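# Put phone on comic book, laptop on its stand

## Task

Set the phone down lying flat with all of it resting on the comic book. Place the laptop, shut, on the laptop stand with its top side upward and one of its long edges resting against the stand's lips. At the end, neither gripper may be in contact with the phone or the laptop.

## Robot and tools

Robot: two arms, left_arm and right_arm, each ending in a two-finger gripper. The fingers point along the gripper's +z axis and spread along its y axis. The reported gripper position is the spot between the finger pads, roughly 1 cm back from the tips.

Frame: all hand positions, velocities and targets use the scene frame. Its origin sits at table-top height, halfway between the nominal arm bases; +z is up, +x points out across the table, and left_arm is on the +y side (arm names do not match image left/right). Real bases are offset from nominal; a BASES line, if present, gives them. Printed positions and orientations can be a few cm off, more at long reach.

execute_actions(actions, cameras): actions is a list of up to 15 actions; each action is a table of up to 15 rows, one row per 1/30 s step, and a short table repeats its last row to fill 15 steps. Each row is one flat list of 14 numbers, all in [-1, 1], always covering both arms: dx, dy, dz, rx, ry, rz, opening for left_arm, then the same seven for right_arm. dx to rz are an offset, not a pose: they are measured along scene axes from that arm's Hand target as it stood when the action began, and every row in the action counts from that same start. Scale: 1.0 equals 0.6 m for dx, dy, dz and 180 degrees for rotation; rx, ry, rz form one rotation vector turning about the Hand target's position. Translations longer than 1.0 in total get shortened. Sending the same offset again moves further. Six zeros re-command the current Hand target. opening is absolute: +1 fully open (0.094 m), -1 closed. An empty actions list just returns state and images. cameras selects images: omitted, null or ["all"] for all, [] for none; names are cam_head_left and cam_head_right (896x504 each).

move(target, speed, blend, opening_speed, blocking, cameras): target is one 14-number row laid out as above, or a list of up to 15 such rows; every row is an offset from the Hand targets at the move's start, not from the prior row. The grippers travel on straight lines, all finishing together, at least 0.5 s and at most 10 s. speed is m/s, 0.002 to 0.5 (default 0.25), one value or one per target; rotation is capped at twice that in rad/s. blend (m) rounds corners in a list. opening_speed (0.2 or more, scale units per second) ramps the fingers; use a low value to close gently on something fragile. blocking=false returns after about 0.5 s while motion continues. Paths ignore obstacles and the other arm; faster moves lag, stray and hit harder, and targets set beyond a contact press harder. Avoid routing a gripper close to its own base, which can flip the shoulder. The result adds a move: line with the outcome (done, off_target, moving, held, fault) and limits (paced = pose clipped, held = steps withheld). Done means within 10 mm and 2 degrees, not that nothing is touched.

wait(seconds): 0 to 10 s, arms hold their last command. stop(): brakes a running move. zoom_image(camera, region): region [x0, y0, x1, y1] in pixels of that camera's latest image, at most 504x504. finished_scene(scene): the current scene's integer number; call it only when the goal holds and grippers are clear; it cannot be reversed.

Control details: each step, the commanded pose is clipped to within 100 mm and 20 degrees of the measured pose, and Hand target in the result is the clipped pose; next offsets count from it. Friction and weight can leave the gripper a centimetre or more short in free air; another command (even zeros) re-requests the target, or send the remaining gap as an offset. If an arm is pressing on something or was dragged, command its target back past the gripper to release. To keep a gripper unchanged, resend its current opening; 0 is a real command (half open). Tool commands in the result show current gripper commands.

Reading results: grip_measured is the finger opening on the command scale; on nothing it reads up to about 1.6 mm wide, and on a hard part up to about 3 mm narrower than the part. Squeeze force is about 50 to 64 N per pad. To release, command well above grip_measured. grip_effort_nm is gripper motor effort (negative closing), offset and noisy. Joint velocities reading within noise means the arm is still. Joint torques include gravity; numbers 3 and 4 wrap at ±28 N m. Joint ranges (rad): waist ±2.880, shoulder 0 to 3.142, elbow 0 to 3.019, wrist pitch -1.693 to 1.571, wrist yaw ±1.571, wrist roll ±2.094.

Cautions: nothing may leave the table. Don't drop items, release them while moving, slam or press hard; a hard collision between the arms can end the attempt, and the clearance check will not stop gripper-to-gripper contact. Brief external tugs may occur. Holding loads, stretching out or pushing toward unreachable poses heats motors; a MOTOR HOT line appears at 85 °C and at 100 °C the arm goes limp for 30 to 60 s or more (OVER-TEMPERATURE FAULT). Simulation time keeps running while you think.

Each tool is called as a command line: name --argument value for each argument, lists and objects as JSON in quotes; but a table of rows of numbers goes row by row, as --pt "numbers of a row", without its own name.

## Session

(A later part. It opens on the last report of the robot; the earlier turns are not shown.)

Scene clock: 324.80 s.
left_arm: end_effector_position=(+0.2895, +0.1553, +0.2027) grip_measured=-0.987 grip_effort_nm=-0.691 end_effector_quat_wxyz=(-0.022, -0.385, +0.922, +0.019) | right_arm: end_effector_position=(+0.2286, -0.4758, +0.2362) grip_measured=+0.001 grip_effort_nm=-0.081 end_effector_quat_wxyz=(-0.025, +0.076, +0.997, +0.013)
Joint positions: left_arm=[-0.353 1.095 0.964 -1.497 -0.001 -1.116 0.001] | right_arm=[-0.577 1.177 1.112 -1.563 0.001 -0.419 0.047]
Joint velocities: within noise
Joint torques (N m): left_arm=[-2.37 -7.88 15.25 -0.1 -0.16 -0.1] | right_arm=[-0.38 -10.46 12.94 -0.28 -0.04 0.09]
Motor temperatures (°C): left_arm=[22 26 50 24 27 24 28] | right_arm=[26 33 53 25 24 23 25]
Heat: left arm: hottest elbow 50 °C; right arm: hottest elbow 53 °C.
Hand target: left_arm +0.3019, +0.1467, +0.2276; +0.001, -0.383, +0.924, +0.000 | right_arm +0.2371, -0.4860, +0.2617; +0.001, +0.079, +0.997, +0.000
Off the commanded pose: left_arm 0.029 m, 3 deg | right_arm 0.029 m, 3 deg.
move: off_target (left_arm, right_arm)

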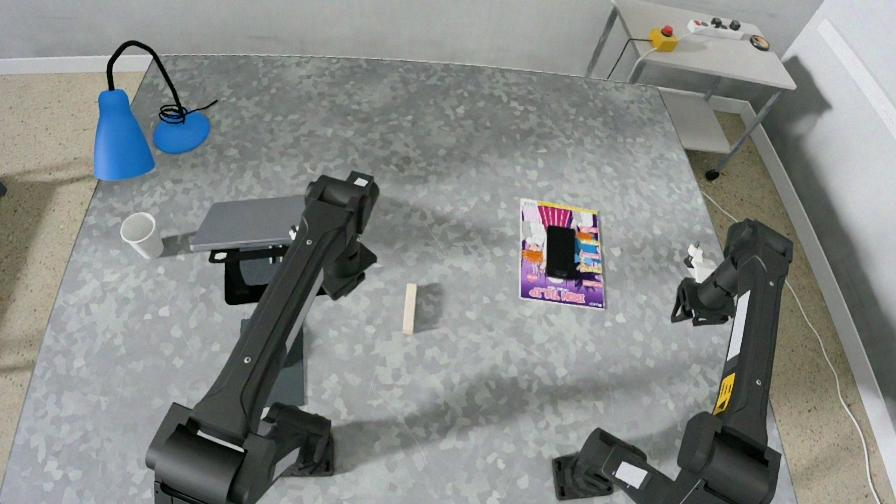

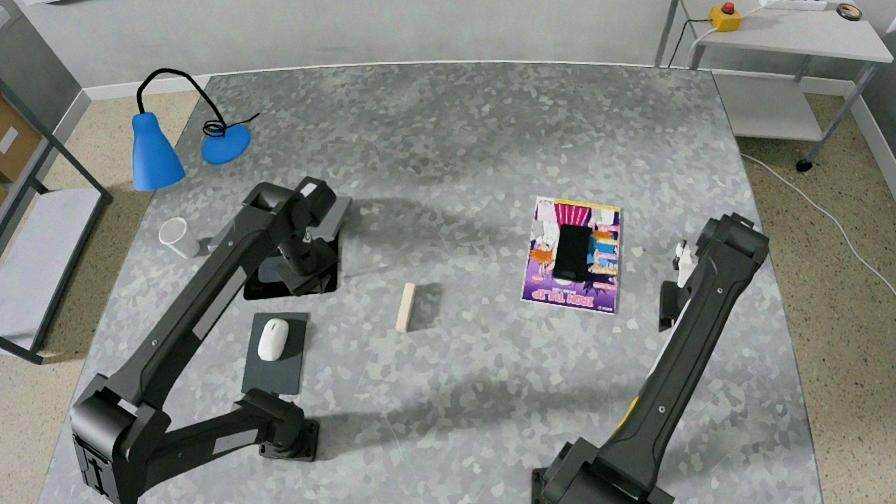

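Clear the arm out to −y, low x, to view.

move --target '[-0.03,-0.2,0.03,0,0,0,-1,0,0,0,0,0,0,0]' --speed 0.2

zoom_image --camera "cam_head_left" --region '[160, 170, 360, 320]'

zoom_image --camera "cam_head_right" --region '[170, 170, 370, 320]'

Scene clock: 328.07 s.
left_arm: end_effector_position=(+0.2713, +0.0412, +0.2222) grip_measured=-0.987 grip_effort_nm=-0.691 end_effector_quat_wxyz=(-0.012, -0.384, +0.923, +0.022) | right_arm: end_effector_position=(+0.2286, -0.4758, +0.2362) grip_measured=+0.001 grip_effort_nm=-0.081 end_effector_quat_wxyz=(-0.025, +0.076, +0.997, +0.013)
Joint positions: left_arm=[-0.724 1.195 1.091 -1.516 0.001 -1.483 0.001] | right_arm=[-0.577 1.177 1.112 -1.563 0.001 -0.419 0.047]
Joint velocities: within noise
Joint torques (N m): left_arm=[-1.96 -8.53 16.36 -0.12 -0.25 -0.11] | right_arm=[-0.32 -10.46 12.94 -0.29 -0.03 0.09]
Motor temperatures (°C): left_arm=[22 26 49 24 27 24 28] | right_arm=[26 33 54 25 24 23 25]
Heat: left arm: hottest elbow 49 °C; right arm: hottest elbow 54 °C.
Hand target: left_arm +0.2838, +0.0268, +0.2455; +0.001, -0.384, +0.923, +0.001 | right_arm +0.2371, -0.4860, +0.2617; +0.001, +0.079, +0.997, +0.000
Off the commanded pose: left_arm 0.030 m, 3 deg | right_arm 0.029 m, 3 deg.
move: off_target (left_arm, right_arm)

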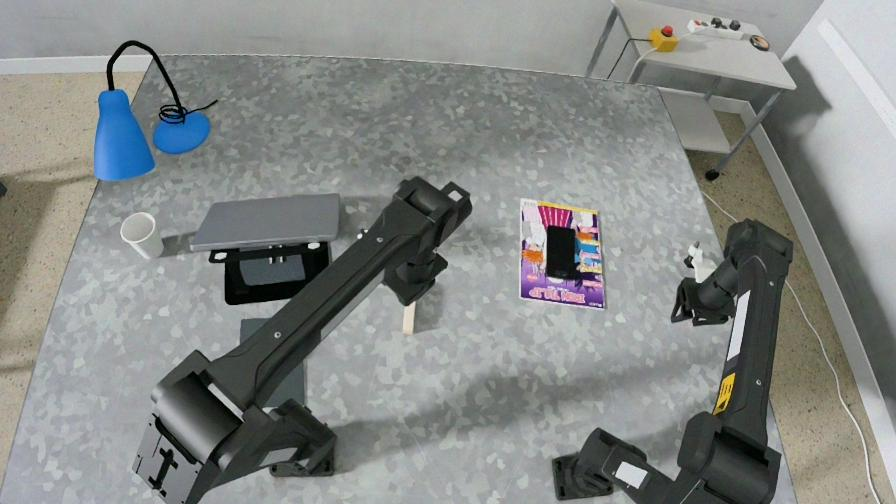

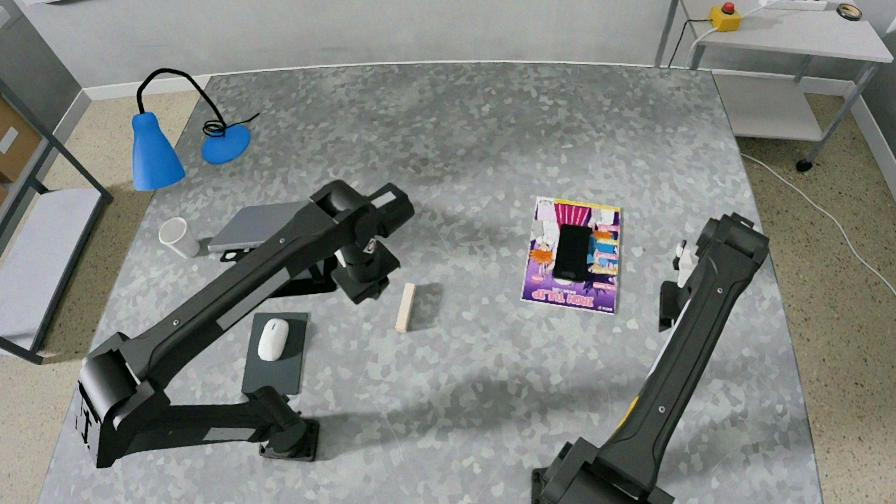

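Scaled by 2.520.

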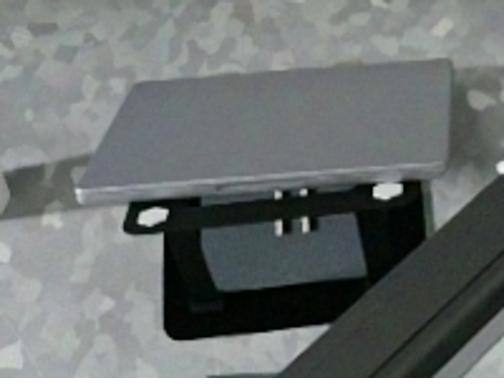

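Scaled by 2.520.

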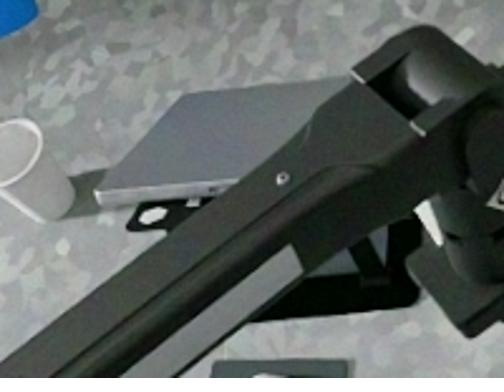

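zoom_image --camera "cam_head_left" --region '[200, 180, 350, 220]'

move --target '[-0.06,-0.2,-0.03,0,0,0,-1,0,0,0,0,0,0,0]' --speed 0.2 --cameras '["cam_head_right","cam_head_left"]'

zoom_image --camera "cam_head_right" --region '[200, 180, 370, 280]'

Scaled by 3.360.

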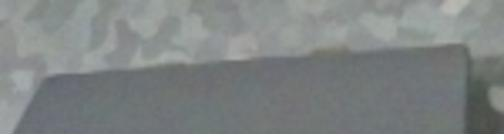

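Scene clock: 334.07 s.
left_arm: end_effector_position=(+0.2373, -0.0712, +0.2060) grip_measured=-0.987 grip_effort_nm=-0.691 end_effector_quat_wxyz=(-0.007, -0.383, +0.923, +0.032) | right_arm: end_effector_position=(+0.2286, -0.4758, +0.2362) grip_measured=+0.001 grip_effort_nm=-0.081 end_effector_quat_wxyz=(-0.025, +0.076, +0.997, +0.013)
Joint positions: left_arm=[-1.016 1.377 1.208 -1.468 0.002 -1.773 0.001] | right_arm=[-0.577 1.177 1.112 -1.563 0.001 -0.419 0.047]
Joint velocities: within noise
Joint torques (N m): left_arm=[-1.85 -11.28 15.97 0.31 -0.2 -0.14] | right_arm=[-0.38 -10.46 12.94 -0.28 -0.04 0.08]
Motor temperatures (°C): left_arm=[22 26 49 24 27 24 28] | right_arm=[26 33 54 25 24 23 25]
Heat: left arm: hottest elbow 49 °C; right arm: hottest elbow 54 °C.
Hand target: left_arm +0.2479, -0.0932, +0.2275; +0.001, -0.384, +0.923, +0.001 | right_arm +0.2371, -0.4860, +0.2617; +0.001, +0.079, +0.997, +0.000
Off the commanded pose: left_arm 0.033 m, 4 deg | right_arm 0.029 m, 3 deg.
move: off_target (left_arm, right_arm)

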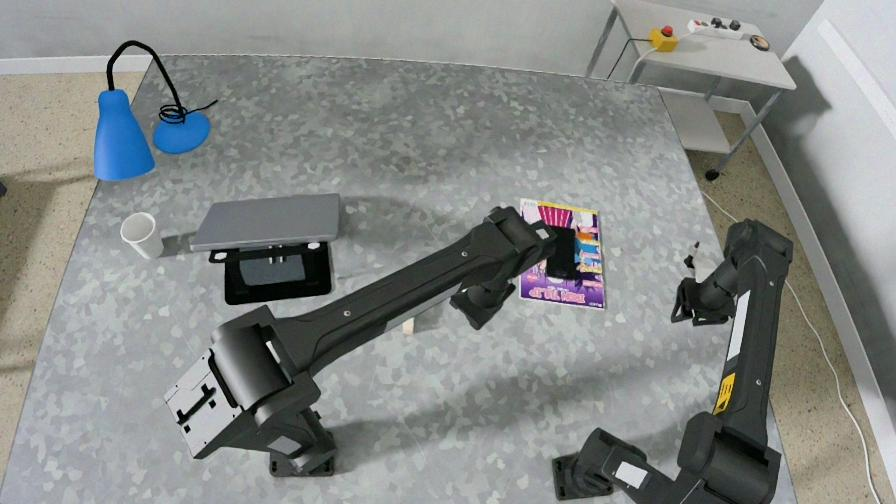

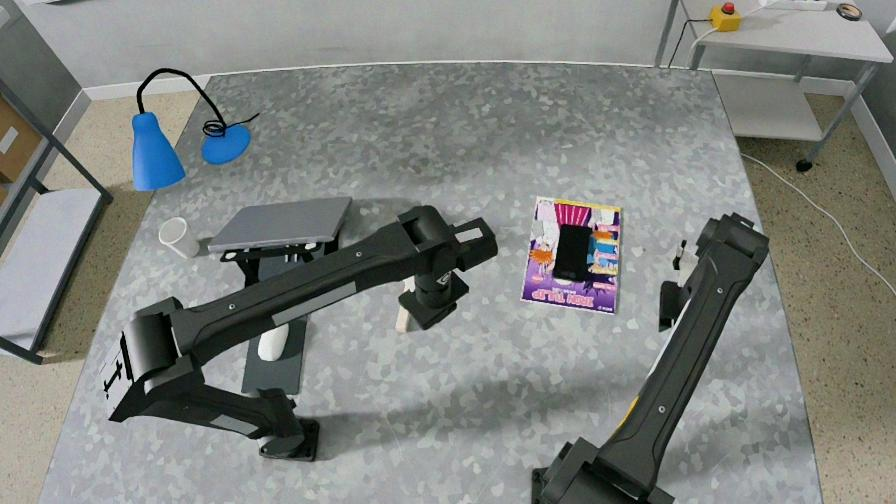

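Scaled by 2.965.

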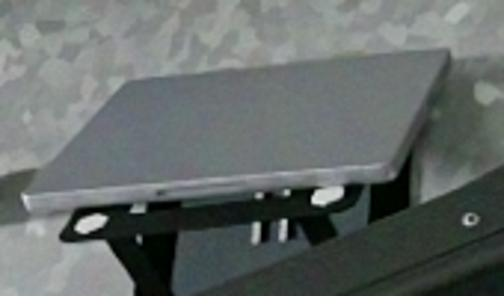

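move --pt "0.15 0.42 -0.01 0 0 0 -1 0 0 0 0 0 0 0" --pt "0.15 0.43 -0.155 0 0 0 -1 0 0 0 0 0 0 0" --speed 0.2 --cameras '[]'

move --target '[0.13,0,0.005,0,0,0,-1,0,0,0,0,0,0,0]' --speed 0.05

Scene clock: 341.33 s.
left_arm: end_effector_position=(+0.3364, +0.1608, +0.1390) grip_measured=-0.987 grip_effort_nm=-0.696 end_effector_quat_wxyz=(+0.002, -0.381, +0.924, +0.001) | right_arm: end_effector_position=(+0.2286, -0.4758, +0.2362) grip_measured=+0.001 grip_effort_nm=-0.085 end_effector_quat_wxyz=(-0.025, +0.076, +0.997, +0.013)
Joint positions: left_arm=[-0.292 1.218 0.886 -1.236 -0.005 -1.046 0.001] | right_arm=[-0.577 1.177 1.112 -1.563 0.001 -0.419 0.047]
Joint velocities: within noise
Joint torques (N m): left_arm=[-0.21 -9 8.88 0.68 0 0.12] | right_arm=[-0.38 -10.46 12.92 -0.27 -0.03 0.08]
Motor temperatures (°C): left_arm=[22 26 48 24 27 24 28] | right_arm=[26 33 54 25 24 23 25]
Heat: left arm: hottest elbow 48 °C; right arm: hottest elbow 54 °C.
Hand target: left_arm +0.3379, +0.1647, +0.1347; +0.001, -0.383, +0.924, +0.001 | right_arm +0.2371, -0.4860, +0.2617; +0.001, +0.079, +0.997, +0.000
Off the commanded pose: left_arm 0.006 m, 0 deg | right_arm 0.029 m, 3 deg.
move: off_target (right_arm)
No camera images: "cameras" was empty.

Scene clock: 343.33 s.
left_arm: end_effector_position=(+0.3866, +0.1660, +0.1198) grip_measured=-0.987 grip_effort_nm=-0.691 end_effector_quat_wxyz=(-0.024, -0.382, +0.924, +0.020) | right_arm: end_effector_position=(+0.2286, -0.4758, +0.2362) grip_measured=+0.001 grip_effort_nm=-0.081 end_effector_quat_wxyz=(-0.025, +0.076, +0.997, +0.013)
Joint positions: left_arm=[-0.242 1.409 1.005 -1.228 -0.005 -0.997 0.001] | right_arm=[-0.577 1.177 1.112 -1.563 0.001 -0.419 0.047]
Joint velocities: within noise
Joint torques (N m): left_arm=[-0.09 -10.87 15.3 0.51 -0.02 0.11] | right_arm=[-0.26 -10.46 12.92 -0.28 -0.04 0.09]
Motor temperatures (°C): left_arm=[22 26 48 24 27 24 28] | right_arm=[26 33 54 25 24 23 25]
Heat: left arm: hottest elbow 48 °C; right arm: hottest elbow 54 °C.
Hand target: left_arm +0.4159, +0.1648, +0.1377; +0.001, -0.384, +0.923, +0.001 | right_arm +0.2371, -0.4860, +0.2617; +0.001, +0.079, +0.997, +0.000
Off the commanded pose: left_arm 0.034 m, 4 deg | right_arm 0.029 m, 3 deg.
move: off_target (left_arm, right_arm)

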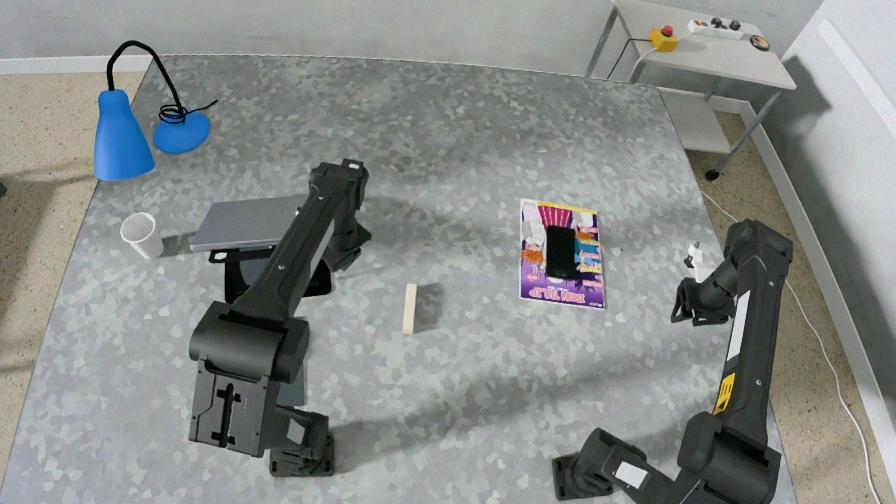

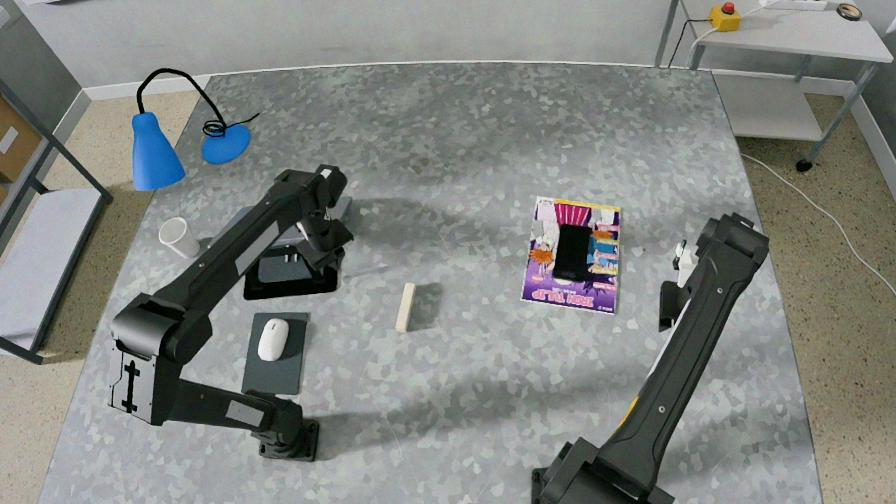

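move --target '[0.085,0,0.003,0,0,0,-1,0,0,0,0,0,0,0]' --speed 0.04

zoom_image --camera "cam_head_left" --region '[160, 170, 360, 320]'

Scene clock: 347.37 s.
left_arm: end_effector_position=(+0.4366, +0.1624, +0.1213) grip_measured=-0.987 grip_effort_nm=-0.696 end_effector_quat_wxyz=(-0.023, -0.381, +0.924, +0.015) | right_arm: end_effector_position=(+0.2286, -0.4758, +0.2362) grip_measured=+0.001 grip_effort_nm=-0.090 end_effector_quat_wxyz=(-0.025, +0.076, +0.997, +0.013)
Joint positions: left_arm=[-0.223 1.529 1.14 -1.237 0 -0.977 0.001] | right_arm=[-0.577 1.177 1.112 -1.563 0.001 -0.419 0.047]
Joint velocities: within noise
Joint torques (N m): left_arm=[0.44 -12.75 16.03 0.24 -0.19 0.12] | right_arm=[-0.38 -10.52 12.94 -0.29 -0.04 0.09]
Motor temperatures (°C): left_arm=[22 26 49 24 27 24 28] | right_arm=[26 33 54 25 24 23 25]
Heat: left arm: hottest elbow 49 °C; right arm: hottest elbow 54 °C.
Hand target: left_arm +0.4669, +0.1647, +0.1394; +0.001, -0.383, +0.924, +0.000 | right_arm +0.2371, -0.4860, +0.2617; +0.001, +0.079, +0.997, +0.000
Off the commanded pose: left_arm 0.035 m, 3 deg | right_arm 0.029 m, 3 deg.
move: off_target (left_arm, right_arm)

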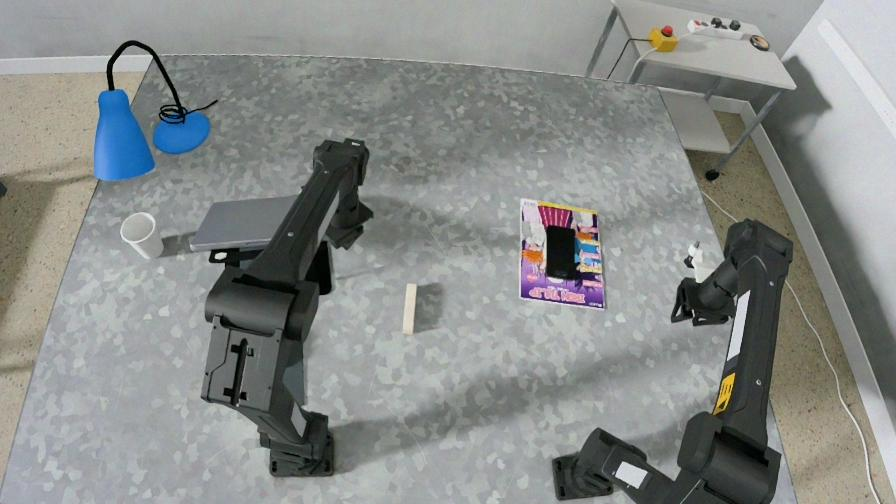

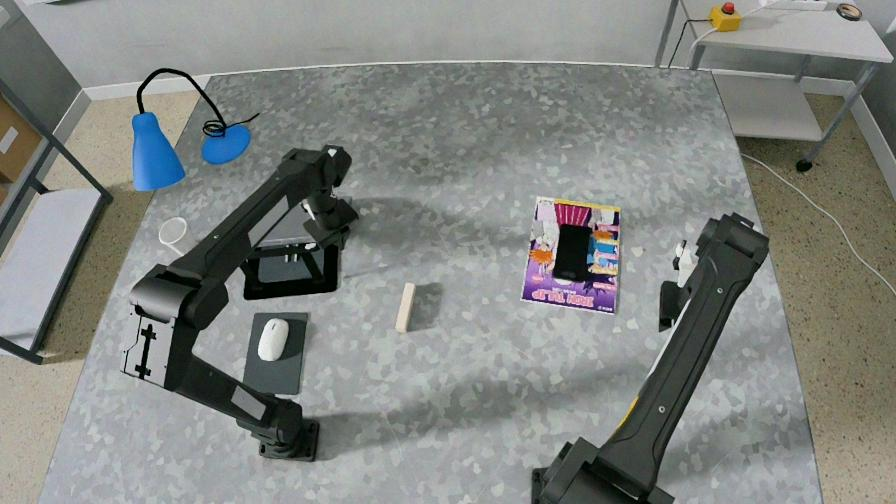

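Scaled by 2.520.

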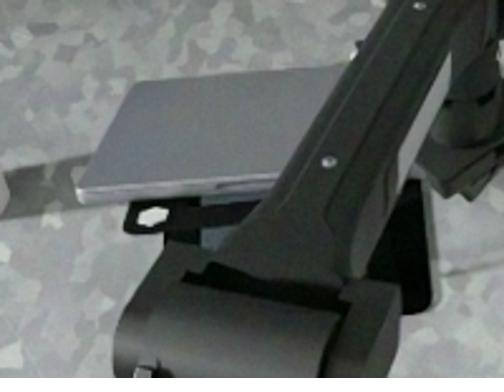

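move --pt "0.02 0 0 0 0 0 -1 0 0 0 0 0 0 0" --speed 0.04 --cameras '[]'

move --pt "-0.15 0 0.0 0 0 0 -1 0 0 0 0 0 0 0" --pt "-0.25 -0.05 0.15 0 0 0 -1 0 0 0 0 0 0 0" --pt "-0.37 -0.43 0.15 0 0 0 -1 0 0 0 0 0 0 0" --speed 0.2 --blend 0.02

zoom_image --camera "cam_head_left" --region '[180, 180, 350, 280]'

zoom_image --camera "cam_head_right" --region '[200, 180, 370, 280]'

Scene clock: 351.53 s.
left_arm: end_effector_position=(+0.4531, +0.1615, +0.1229) grip_measured=-0.987 grip_effort_nm=-0.696 end_effector_quat_wxyz=(-0.020, -0.380, +0.925, +0.013) | right_arm: end_effector_position=(+0.2286, -0.4758, +0.2362) grip_measured=+0.001 grip_effort_nm=-0.081 end_effector_quat_wxyz=(-0.025, +0.076, +0.997, +0.013)
Joint positions: left_arm=[-0.217 1.563 1.184 -1.239 0.001 -0.969 0.001] | right_arm=[-0.577 1.177 1.112 -1.563 0.001 -0.419 0.047]
Joint velocities: within noise
Joint torques (N m): left_arm=[-0.67 -13.57 15.38 0.05 -0.19 0.08] | right_arm=[-0.32 -10.52 12.94 -0.29 -0.04 0.08]
Motor temperatures (°C): left_arm=[22 26 49 24 27 24 28] | right_arm=[26 33 54 25 24 23 25]
Heat: left arm: hottest elbow 49 °C; right arm: hottest elbow 54 °C.
Hand target: left_arm +0.4789, +0.1648, +0.1393; +0.001, -0.384, +0.923, +0.001 | right_arm +0.2371, -0.4860, +0.2617; +0.001, +0.079, +0.997, +0.000
Off the commanded pose: left_arm 0.031 m, 3 deg | right_arm 0.029 m, 3 deg.
move: off_target (left_arm, right_arm)
No camera images: "cameras" was empty.

Scene clock: 354.67 s.
left_arm: end_effector_position=(+0.2461, -0.0721, +0.2079) grip_measured=-0.987 grip_effort_nm=-0.691 end_effector_quat_wxyz=(-0.007, -0.383, +0.923, +0.030) | right_arm: end_effector_position=(+0.2286, -0.4758, +0.2362) grip_measured=+0.001 grip_effort_nm=-0.085 end_effector_quat_wxyz=(-0.025, +0.076, +0.997, +0.013)
Joint positions: left_arm=[-0.998 1.388 1.225 -1.469 0.001 -1.755 0.001] | right_arm=[-0.577 1.177 1.112 -1.563 0.001 -0.419 0.047]
Joint velocities: within noise
Joint torques (N m): left_arm=[-2.55 -10.7 16.06 0.23 -0.2 -0.14] | right_arm=[-0.38 -10.46 12.94 -0.31 -0.04 0.08]
Motor temperatures (°C): left_arm=[22 26 49 24 27 24 28] | right_arm=[26 33 54 25 24 23 25]
Heat: left arm: hottest elbow 49 °C; right arm: hottest elbow 54 °C.
Hand target: left_arm +0.2567, -0.0931, +0.2293; +0.001, -0.383, +0.924, +0.001 | right_arm +0.2371, -0.4860, +0.2617; +0.001, +0.079, +0.997, +0.000
Off the commanded pose: left_arm 0.032 m, 3 deg | right_arm 0.029 m, 3 deg.
move: off_target (left_arm, right_arm)

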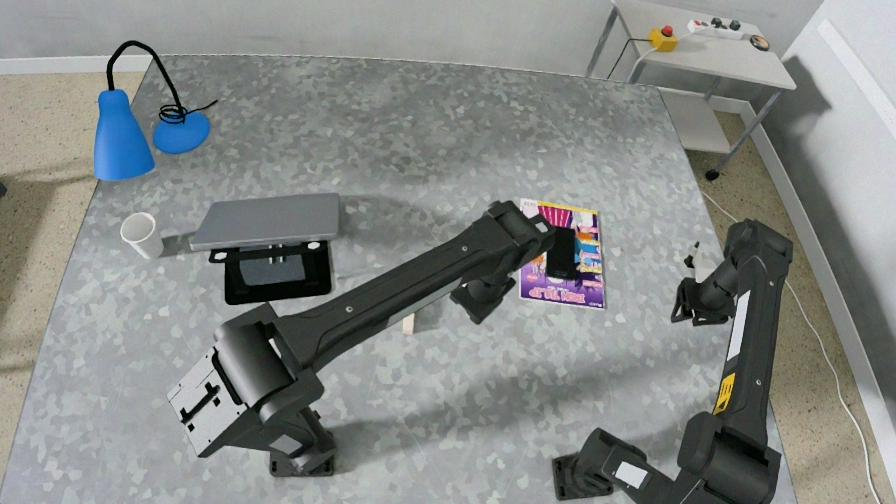

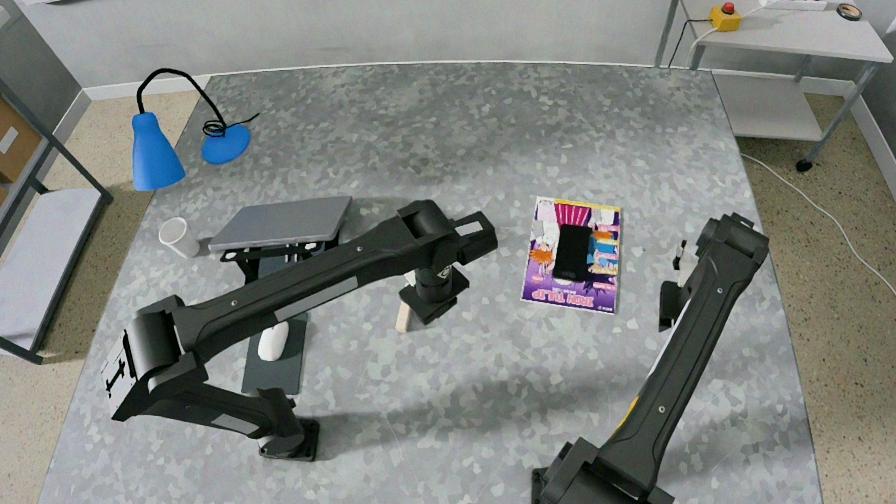

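Scaled by 2.965.

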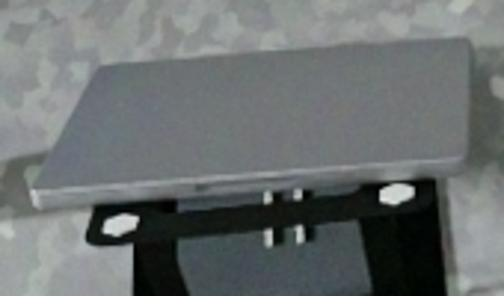

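Scaled by 2.965.

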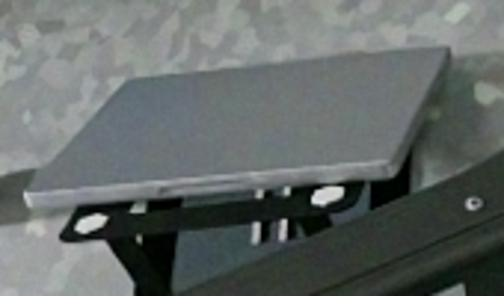

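move --pt "0.15 0.5 -0.01 0 0 0 -1 0 0 0 0 0 0 0" --pt "0.17 0.5 -0.135 0 0 0 -1 0 0 0 0 0 0 0" --speed 0.2 --cameras '[]'

move --target '[0.1,0,0.01,0,0,0,-1,0,0,0,0,0,0,0]' --speed 0.05

zoom_image --camera "cam_head_right" --region '[200, 180, 370, 280]'

Scene clock: 365.57 s.
left_arm: end_effector_position=(+0.3570, +0.2027, +0.1510) grip_measured=-0.987 grip_effort_nm=-0.696 end_effector_quat_wxyz=(+0.000, -0.381, +0.924, +0.003) | right_arm: end_effector_position=(+0.2286, -0.4758, +0.2362) grip_measured=+0.001 grip_effort_nm=-0.081 end_effector_quat_wxyz=(-0.025, +0.076, +0.997, +0.013)
Joint positions: left_arm=[-0.152 1.245 0.941 -1.269 -0.005 -0.906 0.001] | right_arm=[-0.577 1.177 1.112 -1.563 0.001 -0.419 0.047]
Joint velocities: within noise
Joint torques (N m): left_arm=[-0.32 -8.82 9.35 0.83 0.04 0.09] | right_arm=[-0.38 -10.58 12.92 -0.31 -0.04 0.08]
Motor temperatures (°C): left_arm=[22 26 48 24 27 24 28] | right_arm=[26 33 54 25 24 23 25]
Heat: left arm: hottest elbow 48 °C; right arm: hottest elbow 54 °C.
Hand target: left_arm +0.3587, +0.2068, +0.1482; +0.001, -0.384, +0.924, +0.001 | right_arm +0.2371, -0.4860, +0.2617; +0.001, +0.079, +0.997, +0.000
Off the commanded pose: left_arm 0.005 m, 0 deg | right_arm 0.029 m, 3 deg.
move: off_target (right_arm)
No camera images: "cameras" was empty.

Scene clock: 367.20 s.
left_arm: end_effector_position=(+0.3908, +0.2047, +0.1350) grip_measured=-0.987 grip_effort_nm=-0.691 end_effector_quat_wxyz=(-0.025, -0.381, +0.924, +0.016) | right_arm: end_effector_position=(+0.2286, -0.4758, +0.2362) grip_measured=+0.001 grip_effort_nm=-0.085 end_effector_quat_wxyz=(-0.025, +0.076, +0.997, +0.013)
Joint positions: left_arm=[-0.135 1.387 1.026 -1.269 -0.005 -0.889 0.001] | right_arm=[-0.577 1.177 1.112 -1.563 0.001 -0.419 0.047]
Joint velocities: within noise
Joint torques (N m): left_arm=[-1.08 -10.7 15.38 0.46 -0.02 0.11] | right_arm=[-0.38 -10.52 12.93 -0.29 -0.04 0.08]
Motor temperatures (°C): left_arm=[22 26 48 24 27 24 28] | right_arm=[26 33 54 25 24 23 25]
Heat: left arm: hottest elbow 48 °C; right arm: hottest elbow 54 °C.
Hand target: left_arm +0.4187, +0.2069, +0.1542; +0.001, -0.384, +0.924, +0.001 | right_arm +0.2371, -0.4860, +0.2617; +0.001, +0.079, +0.997, +0.000
Off the commanded pose: left_arm 0.034 m, 4 deg | right_arm 0.029 m, 3 deg.
move: off_target (left_arm, right_arm)

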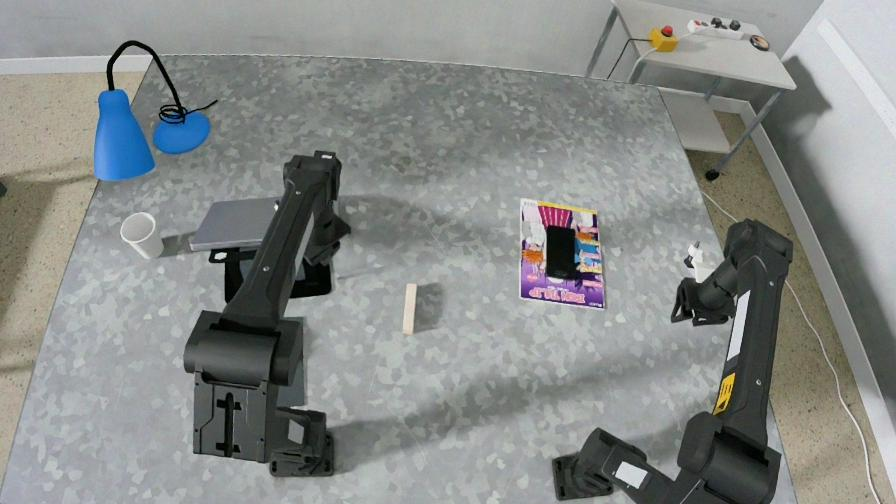

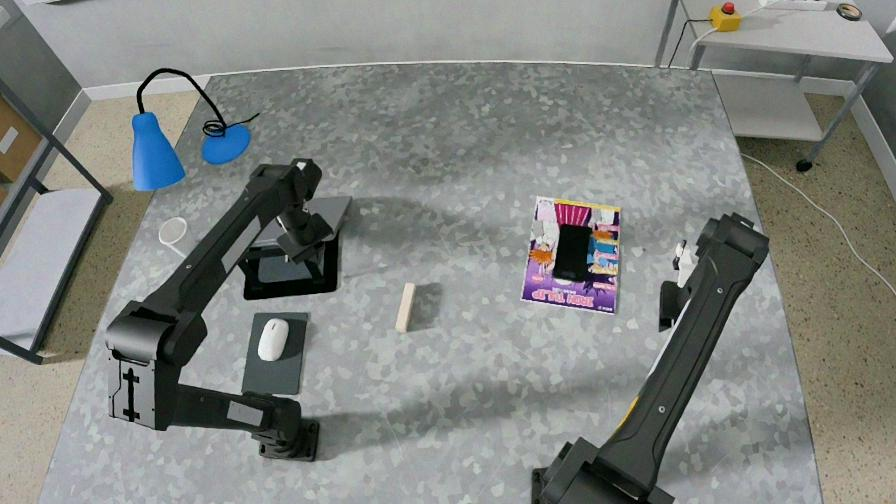

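Scaled by 2.965.

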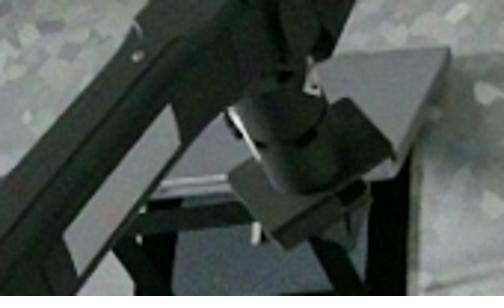

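move --target '[0.06,0,0,0,0,0,-1,0,0,0,0,0,0,0]' --speed 0.04

zoom_image --camera "cam_head_right" --region '[200, 180, 370, 280]'

zoom_image --camera "cam_head_left" --region '[180, 180, 350, 280]'

Scene clock: 370.73 s.
left_arm: end_effector_position=(+0.4084, +0.2019, +0.1362) grip_measured=-0.987 grip_effort_nm=-0.686 end_effector_quat_wxyz=(-0.042, -0.379, +0.924, +0.022) | right_arm: end_effector_position=(+0.2286, -0.4758, +0.2362) grip_measured=+0.001 grip_effort_nm=-0.081 end_effector_quat_wxyz=(-0.025, +0.076, +0.997, +0.013)
Joint positions: left_arm=[-0.134 1.454 1.097 -1.308 0.002 -0.884 0.001] | right_arm=[-0.577 1.177 1.112 -1.563 0.001 -0.419 0.047]
Joint velocities: within noise
Joint torques (N m): left_arm=[-0.03 -9.82 17.57 1.74 -0.32 0.13] | right_arm=[-0.32 -10.46 12.93 -0.29 -0.03 0.08]
Motor temperatures (°C): left_arm=[22 26 49 24 27 24 28] | right_arm=[26 33 54 25 24 23 25]
Heat: left arm: hottest elbow 49 °C; right arm: hottest elbow 54 °C.
Hand target: left_arm +0.4548, +0.2070, +0.1543; +0.001, -0.384, +0.923, +0.001 | right_arm +0.2371, -0.4860, +0.2617; +0.001, +0.079, +0.997, +0.000
Off the commanded pose: left_arm 0.050 m, 6 deg | right_arm 0.029 m, 3 deg.
move: off_target (left_arm, right_arm)

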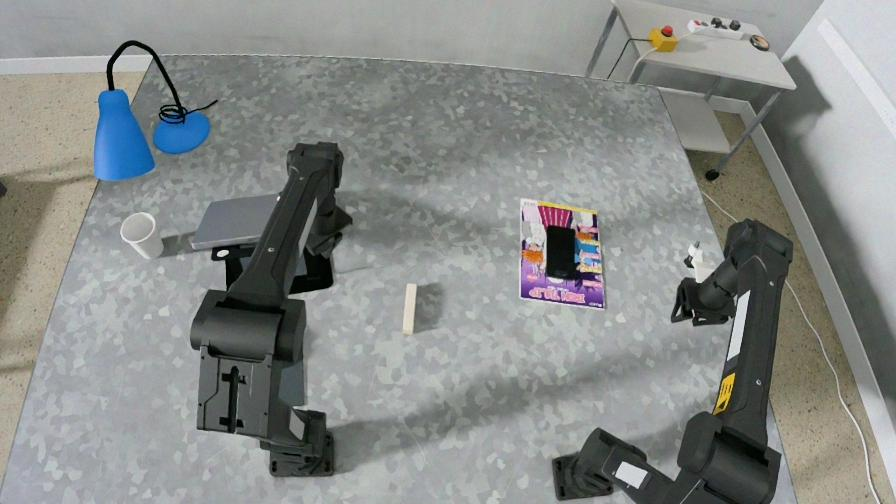

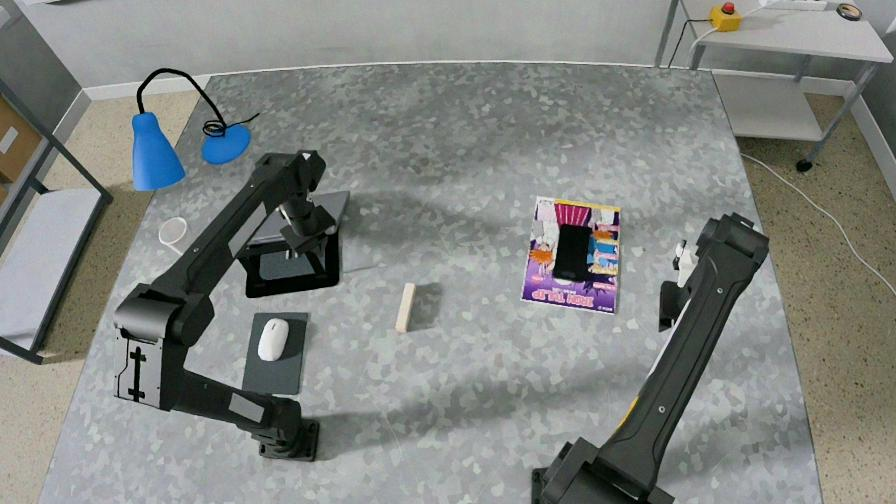

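Scaled by 2.965.

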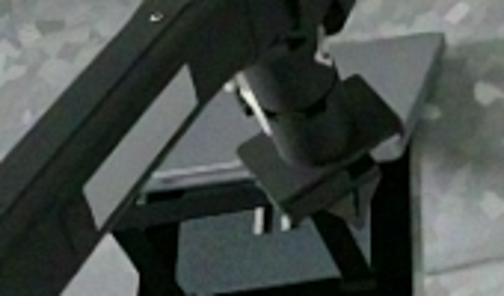

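Scaled by 2.965.

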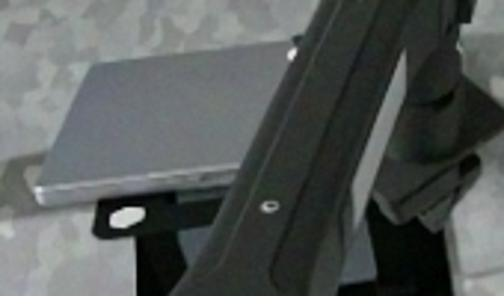

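move --pt "-0.15 0 0.0 0 0 0 -1 0 0 0 0 0 0 0" --pt "-0.25 -0.12 0.13 0 0 0 -1 0 0 0 0 0 0 0" --pt "-0.35 -0.5 0.13 0 0 0 -1 0 0 0 0 0 0 0" --speed 0.2 --blend 0.02

zoom_image --camera "cam_head_left" --region '[180, 180, 350, 280]'

zoom_image --camera "cam_head_right" --region '[200, 180, 370, 280]'

Scene clock: 376.77 s.
left_arm: end_effector_position=(+0.2348, -0.0720, +0.2107) grip_measured=-0.987 grip_effort_nm=-0.686 end_effector_quat_wxyz=(-0.006, -0.383, +0.923, +0.030) | right_arm: end_effector_position=(+0.2286, -0.4758, +0.2362) grip_measured=+0.001 grip_effort_nm=-0.076 end_effector_quat_wxyz=(-0.025, +0.076, +0.997, +0.013)
Joint positions: left_arm=[-1.022 1.37 1.215 -1.477 0.001 -1.78 0.001] | right_arm=[-0.577 1.177 1.112 -1.563 0.001 -0.419 0.047]
Joint velocities: within noise
Joint torques (N m): left_arm=[-2.2 -10.64 16.09 0.36 -0.19 -0.06] | right_arm=[-0.38 -10.46 12.93 -0.31 -0.04 0.08]
Motor temperatures (°C): left_arm=[22 26 49 24 27 24 28] | right_arm=[26 33 54 25 24 23 25]
Heat: left arm: hottest elbow 49 °C; right arm: hottest elbow 54 °C.
Hand target: left_arm +0.2447, -0.0931, +0.2324; +0.001, -0.383, +0.924, +0.001 | right_arm +0.2371, -0.4860, +0.2617; +0.001, +0.079, +0.997, +0.000
Off the commanded pose: left_arm 0.032 m, 3 deg | right_arm 0.029 m, 3 deg.
move: off_target (left_arm, right_arm)

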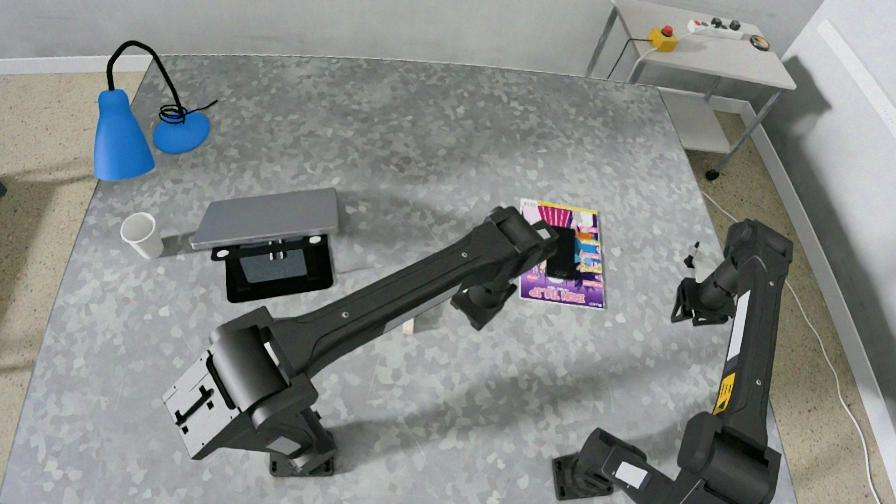

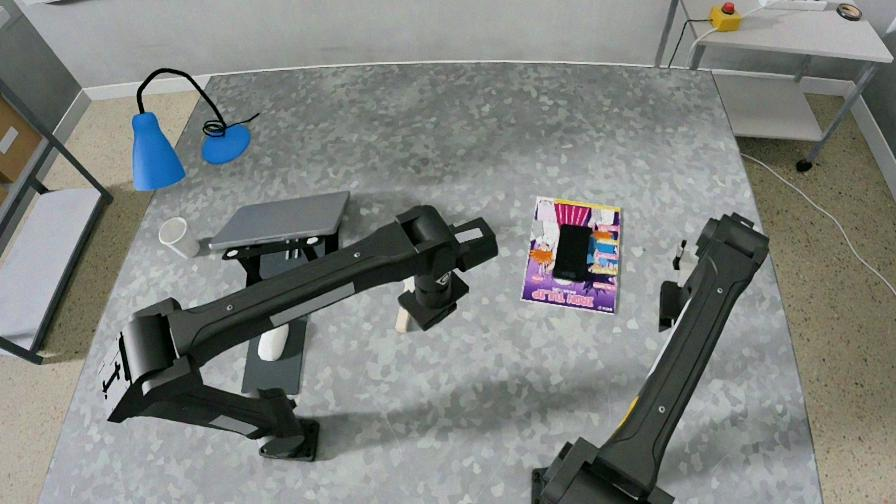

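Scaled by 2.965.

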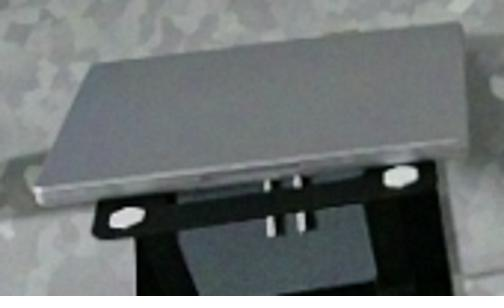

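Scaled by 2.965.

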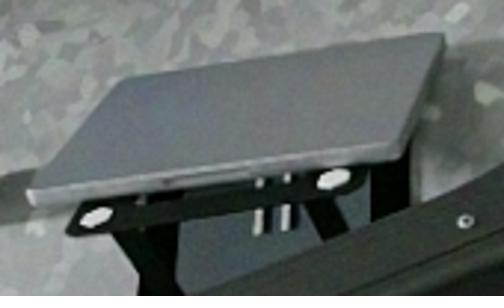

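zoom_image --camera "cam_head_left" --region '[200, 175, 350, 215]'

zoom_image --camera "cam_head_right" --region '[220, 180, 360, 220]'

Scaled by 3.360.

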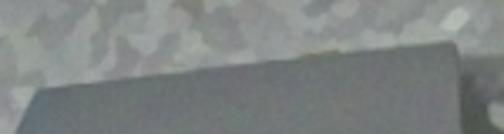

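Scaled by 3.600.

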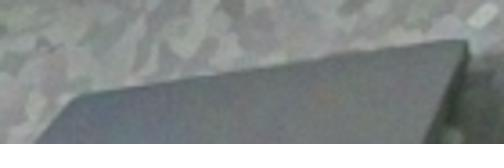

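move --pt "0.03 0.655 0.03 -0.13 -0.352 0.254 -0.2 0 0 0 0 0 0 0" --pt "0.14 0.68 -0.06 -0.13 -0.352 0.254 -0.2 0 0 0 0 0 0 0" --speed 0.2 --blend 0.02

zoom_image --camera "cam_head_left" --region '[180, 180, 350, 300]'

zoom_image --camera "cam_head_right" --region '[190, 180, 360, 300]'

Scene clock: 392.57 s.
left_arm: end_effector_position=(+0.3246, +0.3176, +0.1952) grip_measured=-0.202 grip_effort_nm=0.125 end_effector_quat_wxyz=(-0.397, +0.633, -0.558, +0.362) | right_arm: end_effector_position=(+0.2286, -0.4758, +0.2362) grip_measured=+0.001 grip_effort_nm=-0.076 end_effector_quat_wxyz=(-0.025, +0.076, +0.997, +0.013)
Joint positions: left_arm=[0.368 0.427 0.299 -0.326 0.26 -1.463 0.037] | right_arm=[-0.577 1.177 1.112 -1.563 0.001 -0.419 0.047]
Joint velocities: within noise
Joint torques (N m): left_arm=[-2.73 -0.03 11.69 2.44 -0.06 0.07] | right_arm=[-0.32 -10.46 12.94 -0.28 -0.04 0.09]
Motor temperatures (°C): left_arm=[22 26 47 24 27 24 28] | right_arm=[26 33 54 25 24 23 25]
Heat: left arm: hottest elbow 47 °C; right arm: hottest elbow 54 °C.
Hand target: left_arm +0.3286, +0.3149, +0.1963; -0.397, +0.629, -0.558, +0.367 | right_arm +0.2371, -0.4860, +0.2617; +0.001, +0.079, +0.997, +0.000
Off the commanded pose: left_arm 0.005 m, 1 deg | right_arm 0.029 m, 3 deg.
move: off_target (right_arm)

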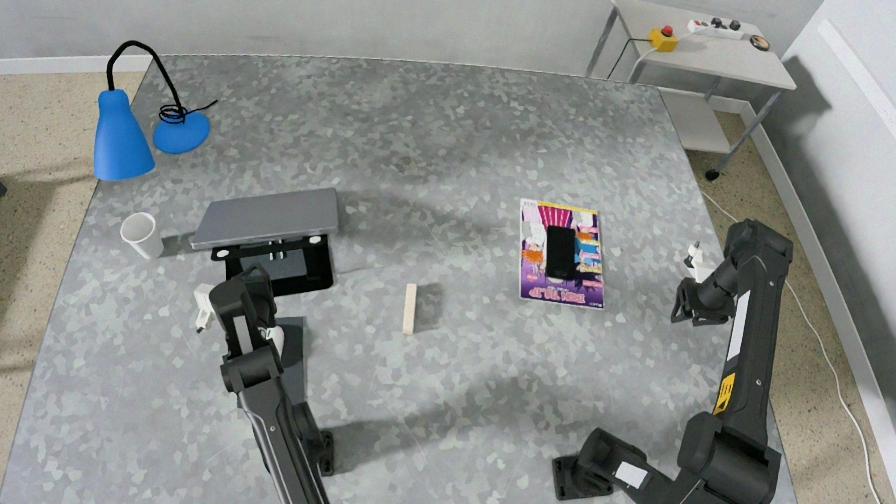

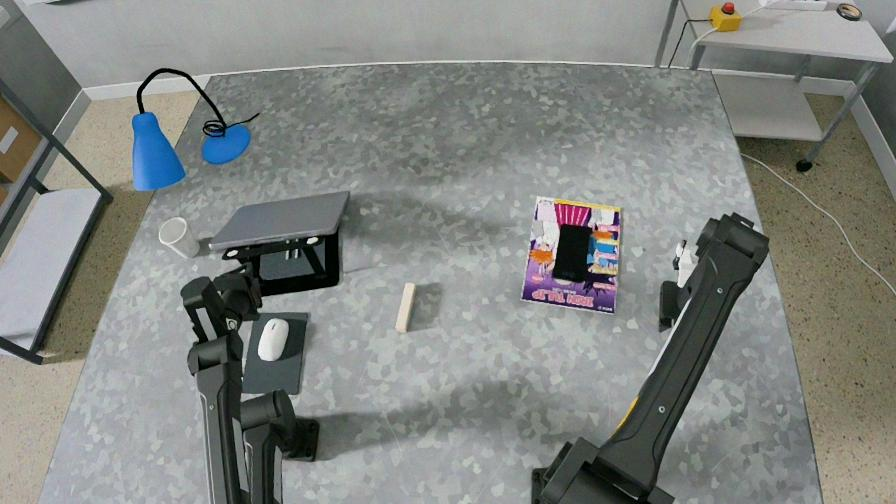

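Scaled by 2.965.

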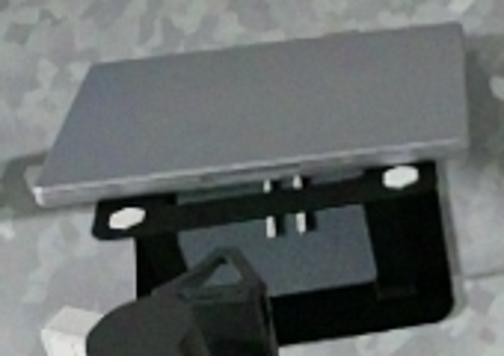

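Scaled by 2.965.

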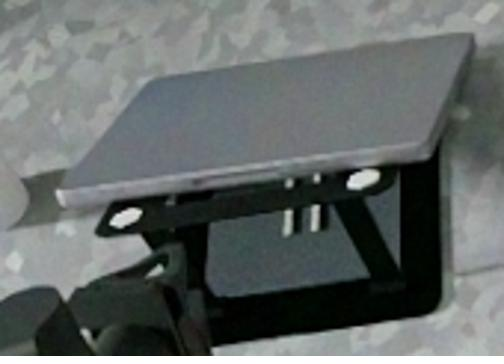

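move --pt "0.0 -0.045 0.0 0 0 0.015 -0.2 0 0 0 0 0 0 0" --pt "0.19 -0.045 -0.058 0 0 0.015 -0.2 0 0 0 0 0 0 0" --speed 0.07

zoom_image --camera "cam_head_left" --region '[180, 180, 350, 300]'

zoom_image --camera "cam_head_right" --region '[190, 180, 360, 300]'

Scene clock: 399.87 s.
left_arm: end_effector_position=(+0.4131, +0.2901, +0.1271) grip_measured=-0.202 grip_effort_nm=0.125 end_effector_quat_wxyz=(-0.385, +0.658, -0.556, +0.331) | right_arm: end_effector_position=(+0.2286, -0.4758, +0.2362) grip_measured=+0.001 grip_effort_nm=-0.076 end_effector_quat_wxyz=(-0.025, +0.076, +0.997, +0.013)
Joint positions: left_arm=[0.074 0.993 0.319 0.168 -0.049 -1.606 0.037] | right_arm=[-0.577 1.177 1.112 -1.563 0.001 -0.419 0.047]
Joint velocities: within noise
Joint torques (N m): left_arm=[-2.37 -4.19 15.6 2.35 -0.21 0] | right_arm=[-0.26 -10.46 12.94 -0.29 -0.04 0.08]
Motor temperatures (°C): left_arm=[22 26 47 24 27 24 28] | right_arm=[26 33 54 25 24 23 25]
Heat: left arm: hottest elbow 47 °C; right arm: hottest elbow 54 °C.
Hand target: left_arm +0.4426, +0.2879, +0.1615; -0.406, +0.642, -0.543, +0.357 | right_arm +0.2371, -0.4860, +0.2617; +0.001, +0.079, +0.997, +0.000
Off the commanded pose: left_arm 0.045 m, 4 deg | right_arm 0.029 m, 3 deg.
move: off_target (left_arm, right_arm)

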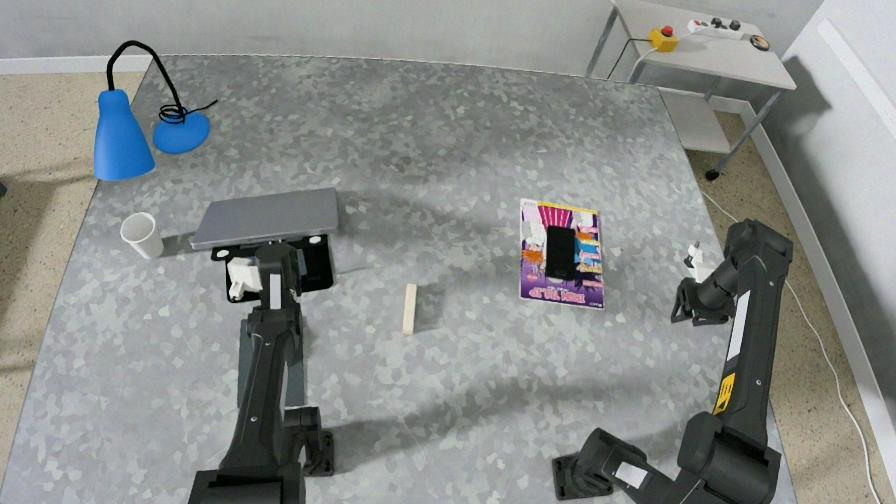

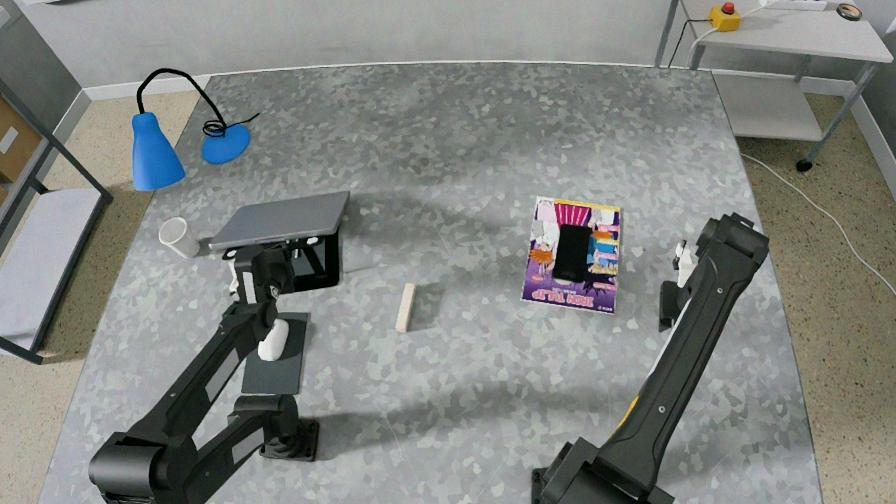

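Scaled by 2.965.

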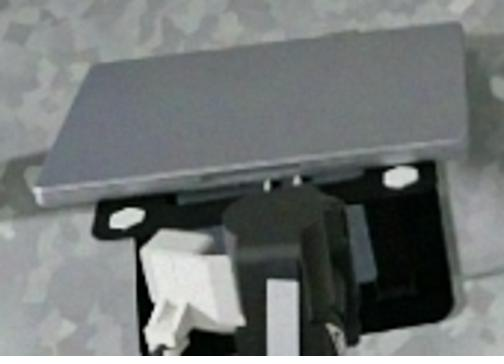

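Scaled by 2.965.

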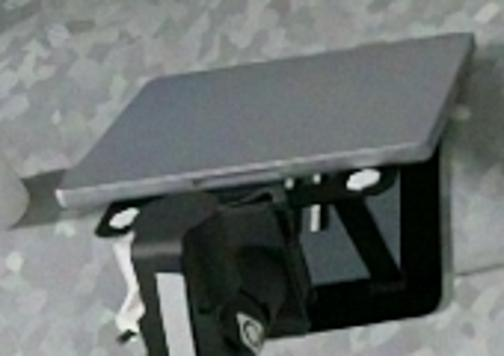

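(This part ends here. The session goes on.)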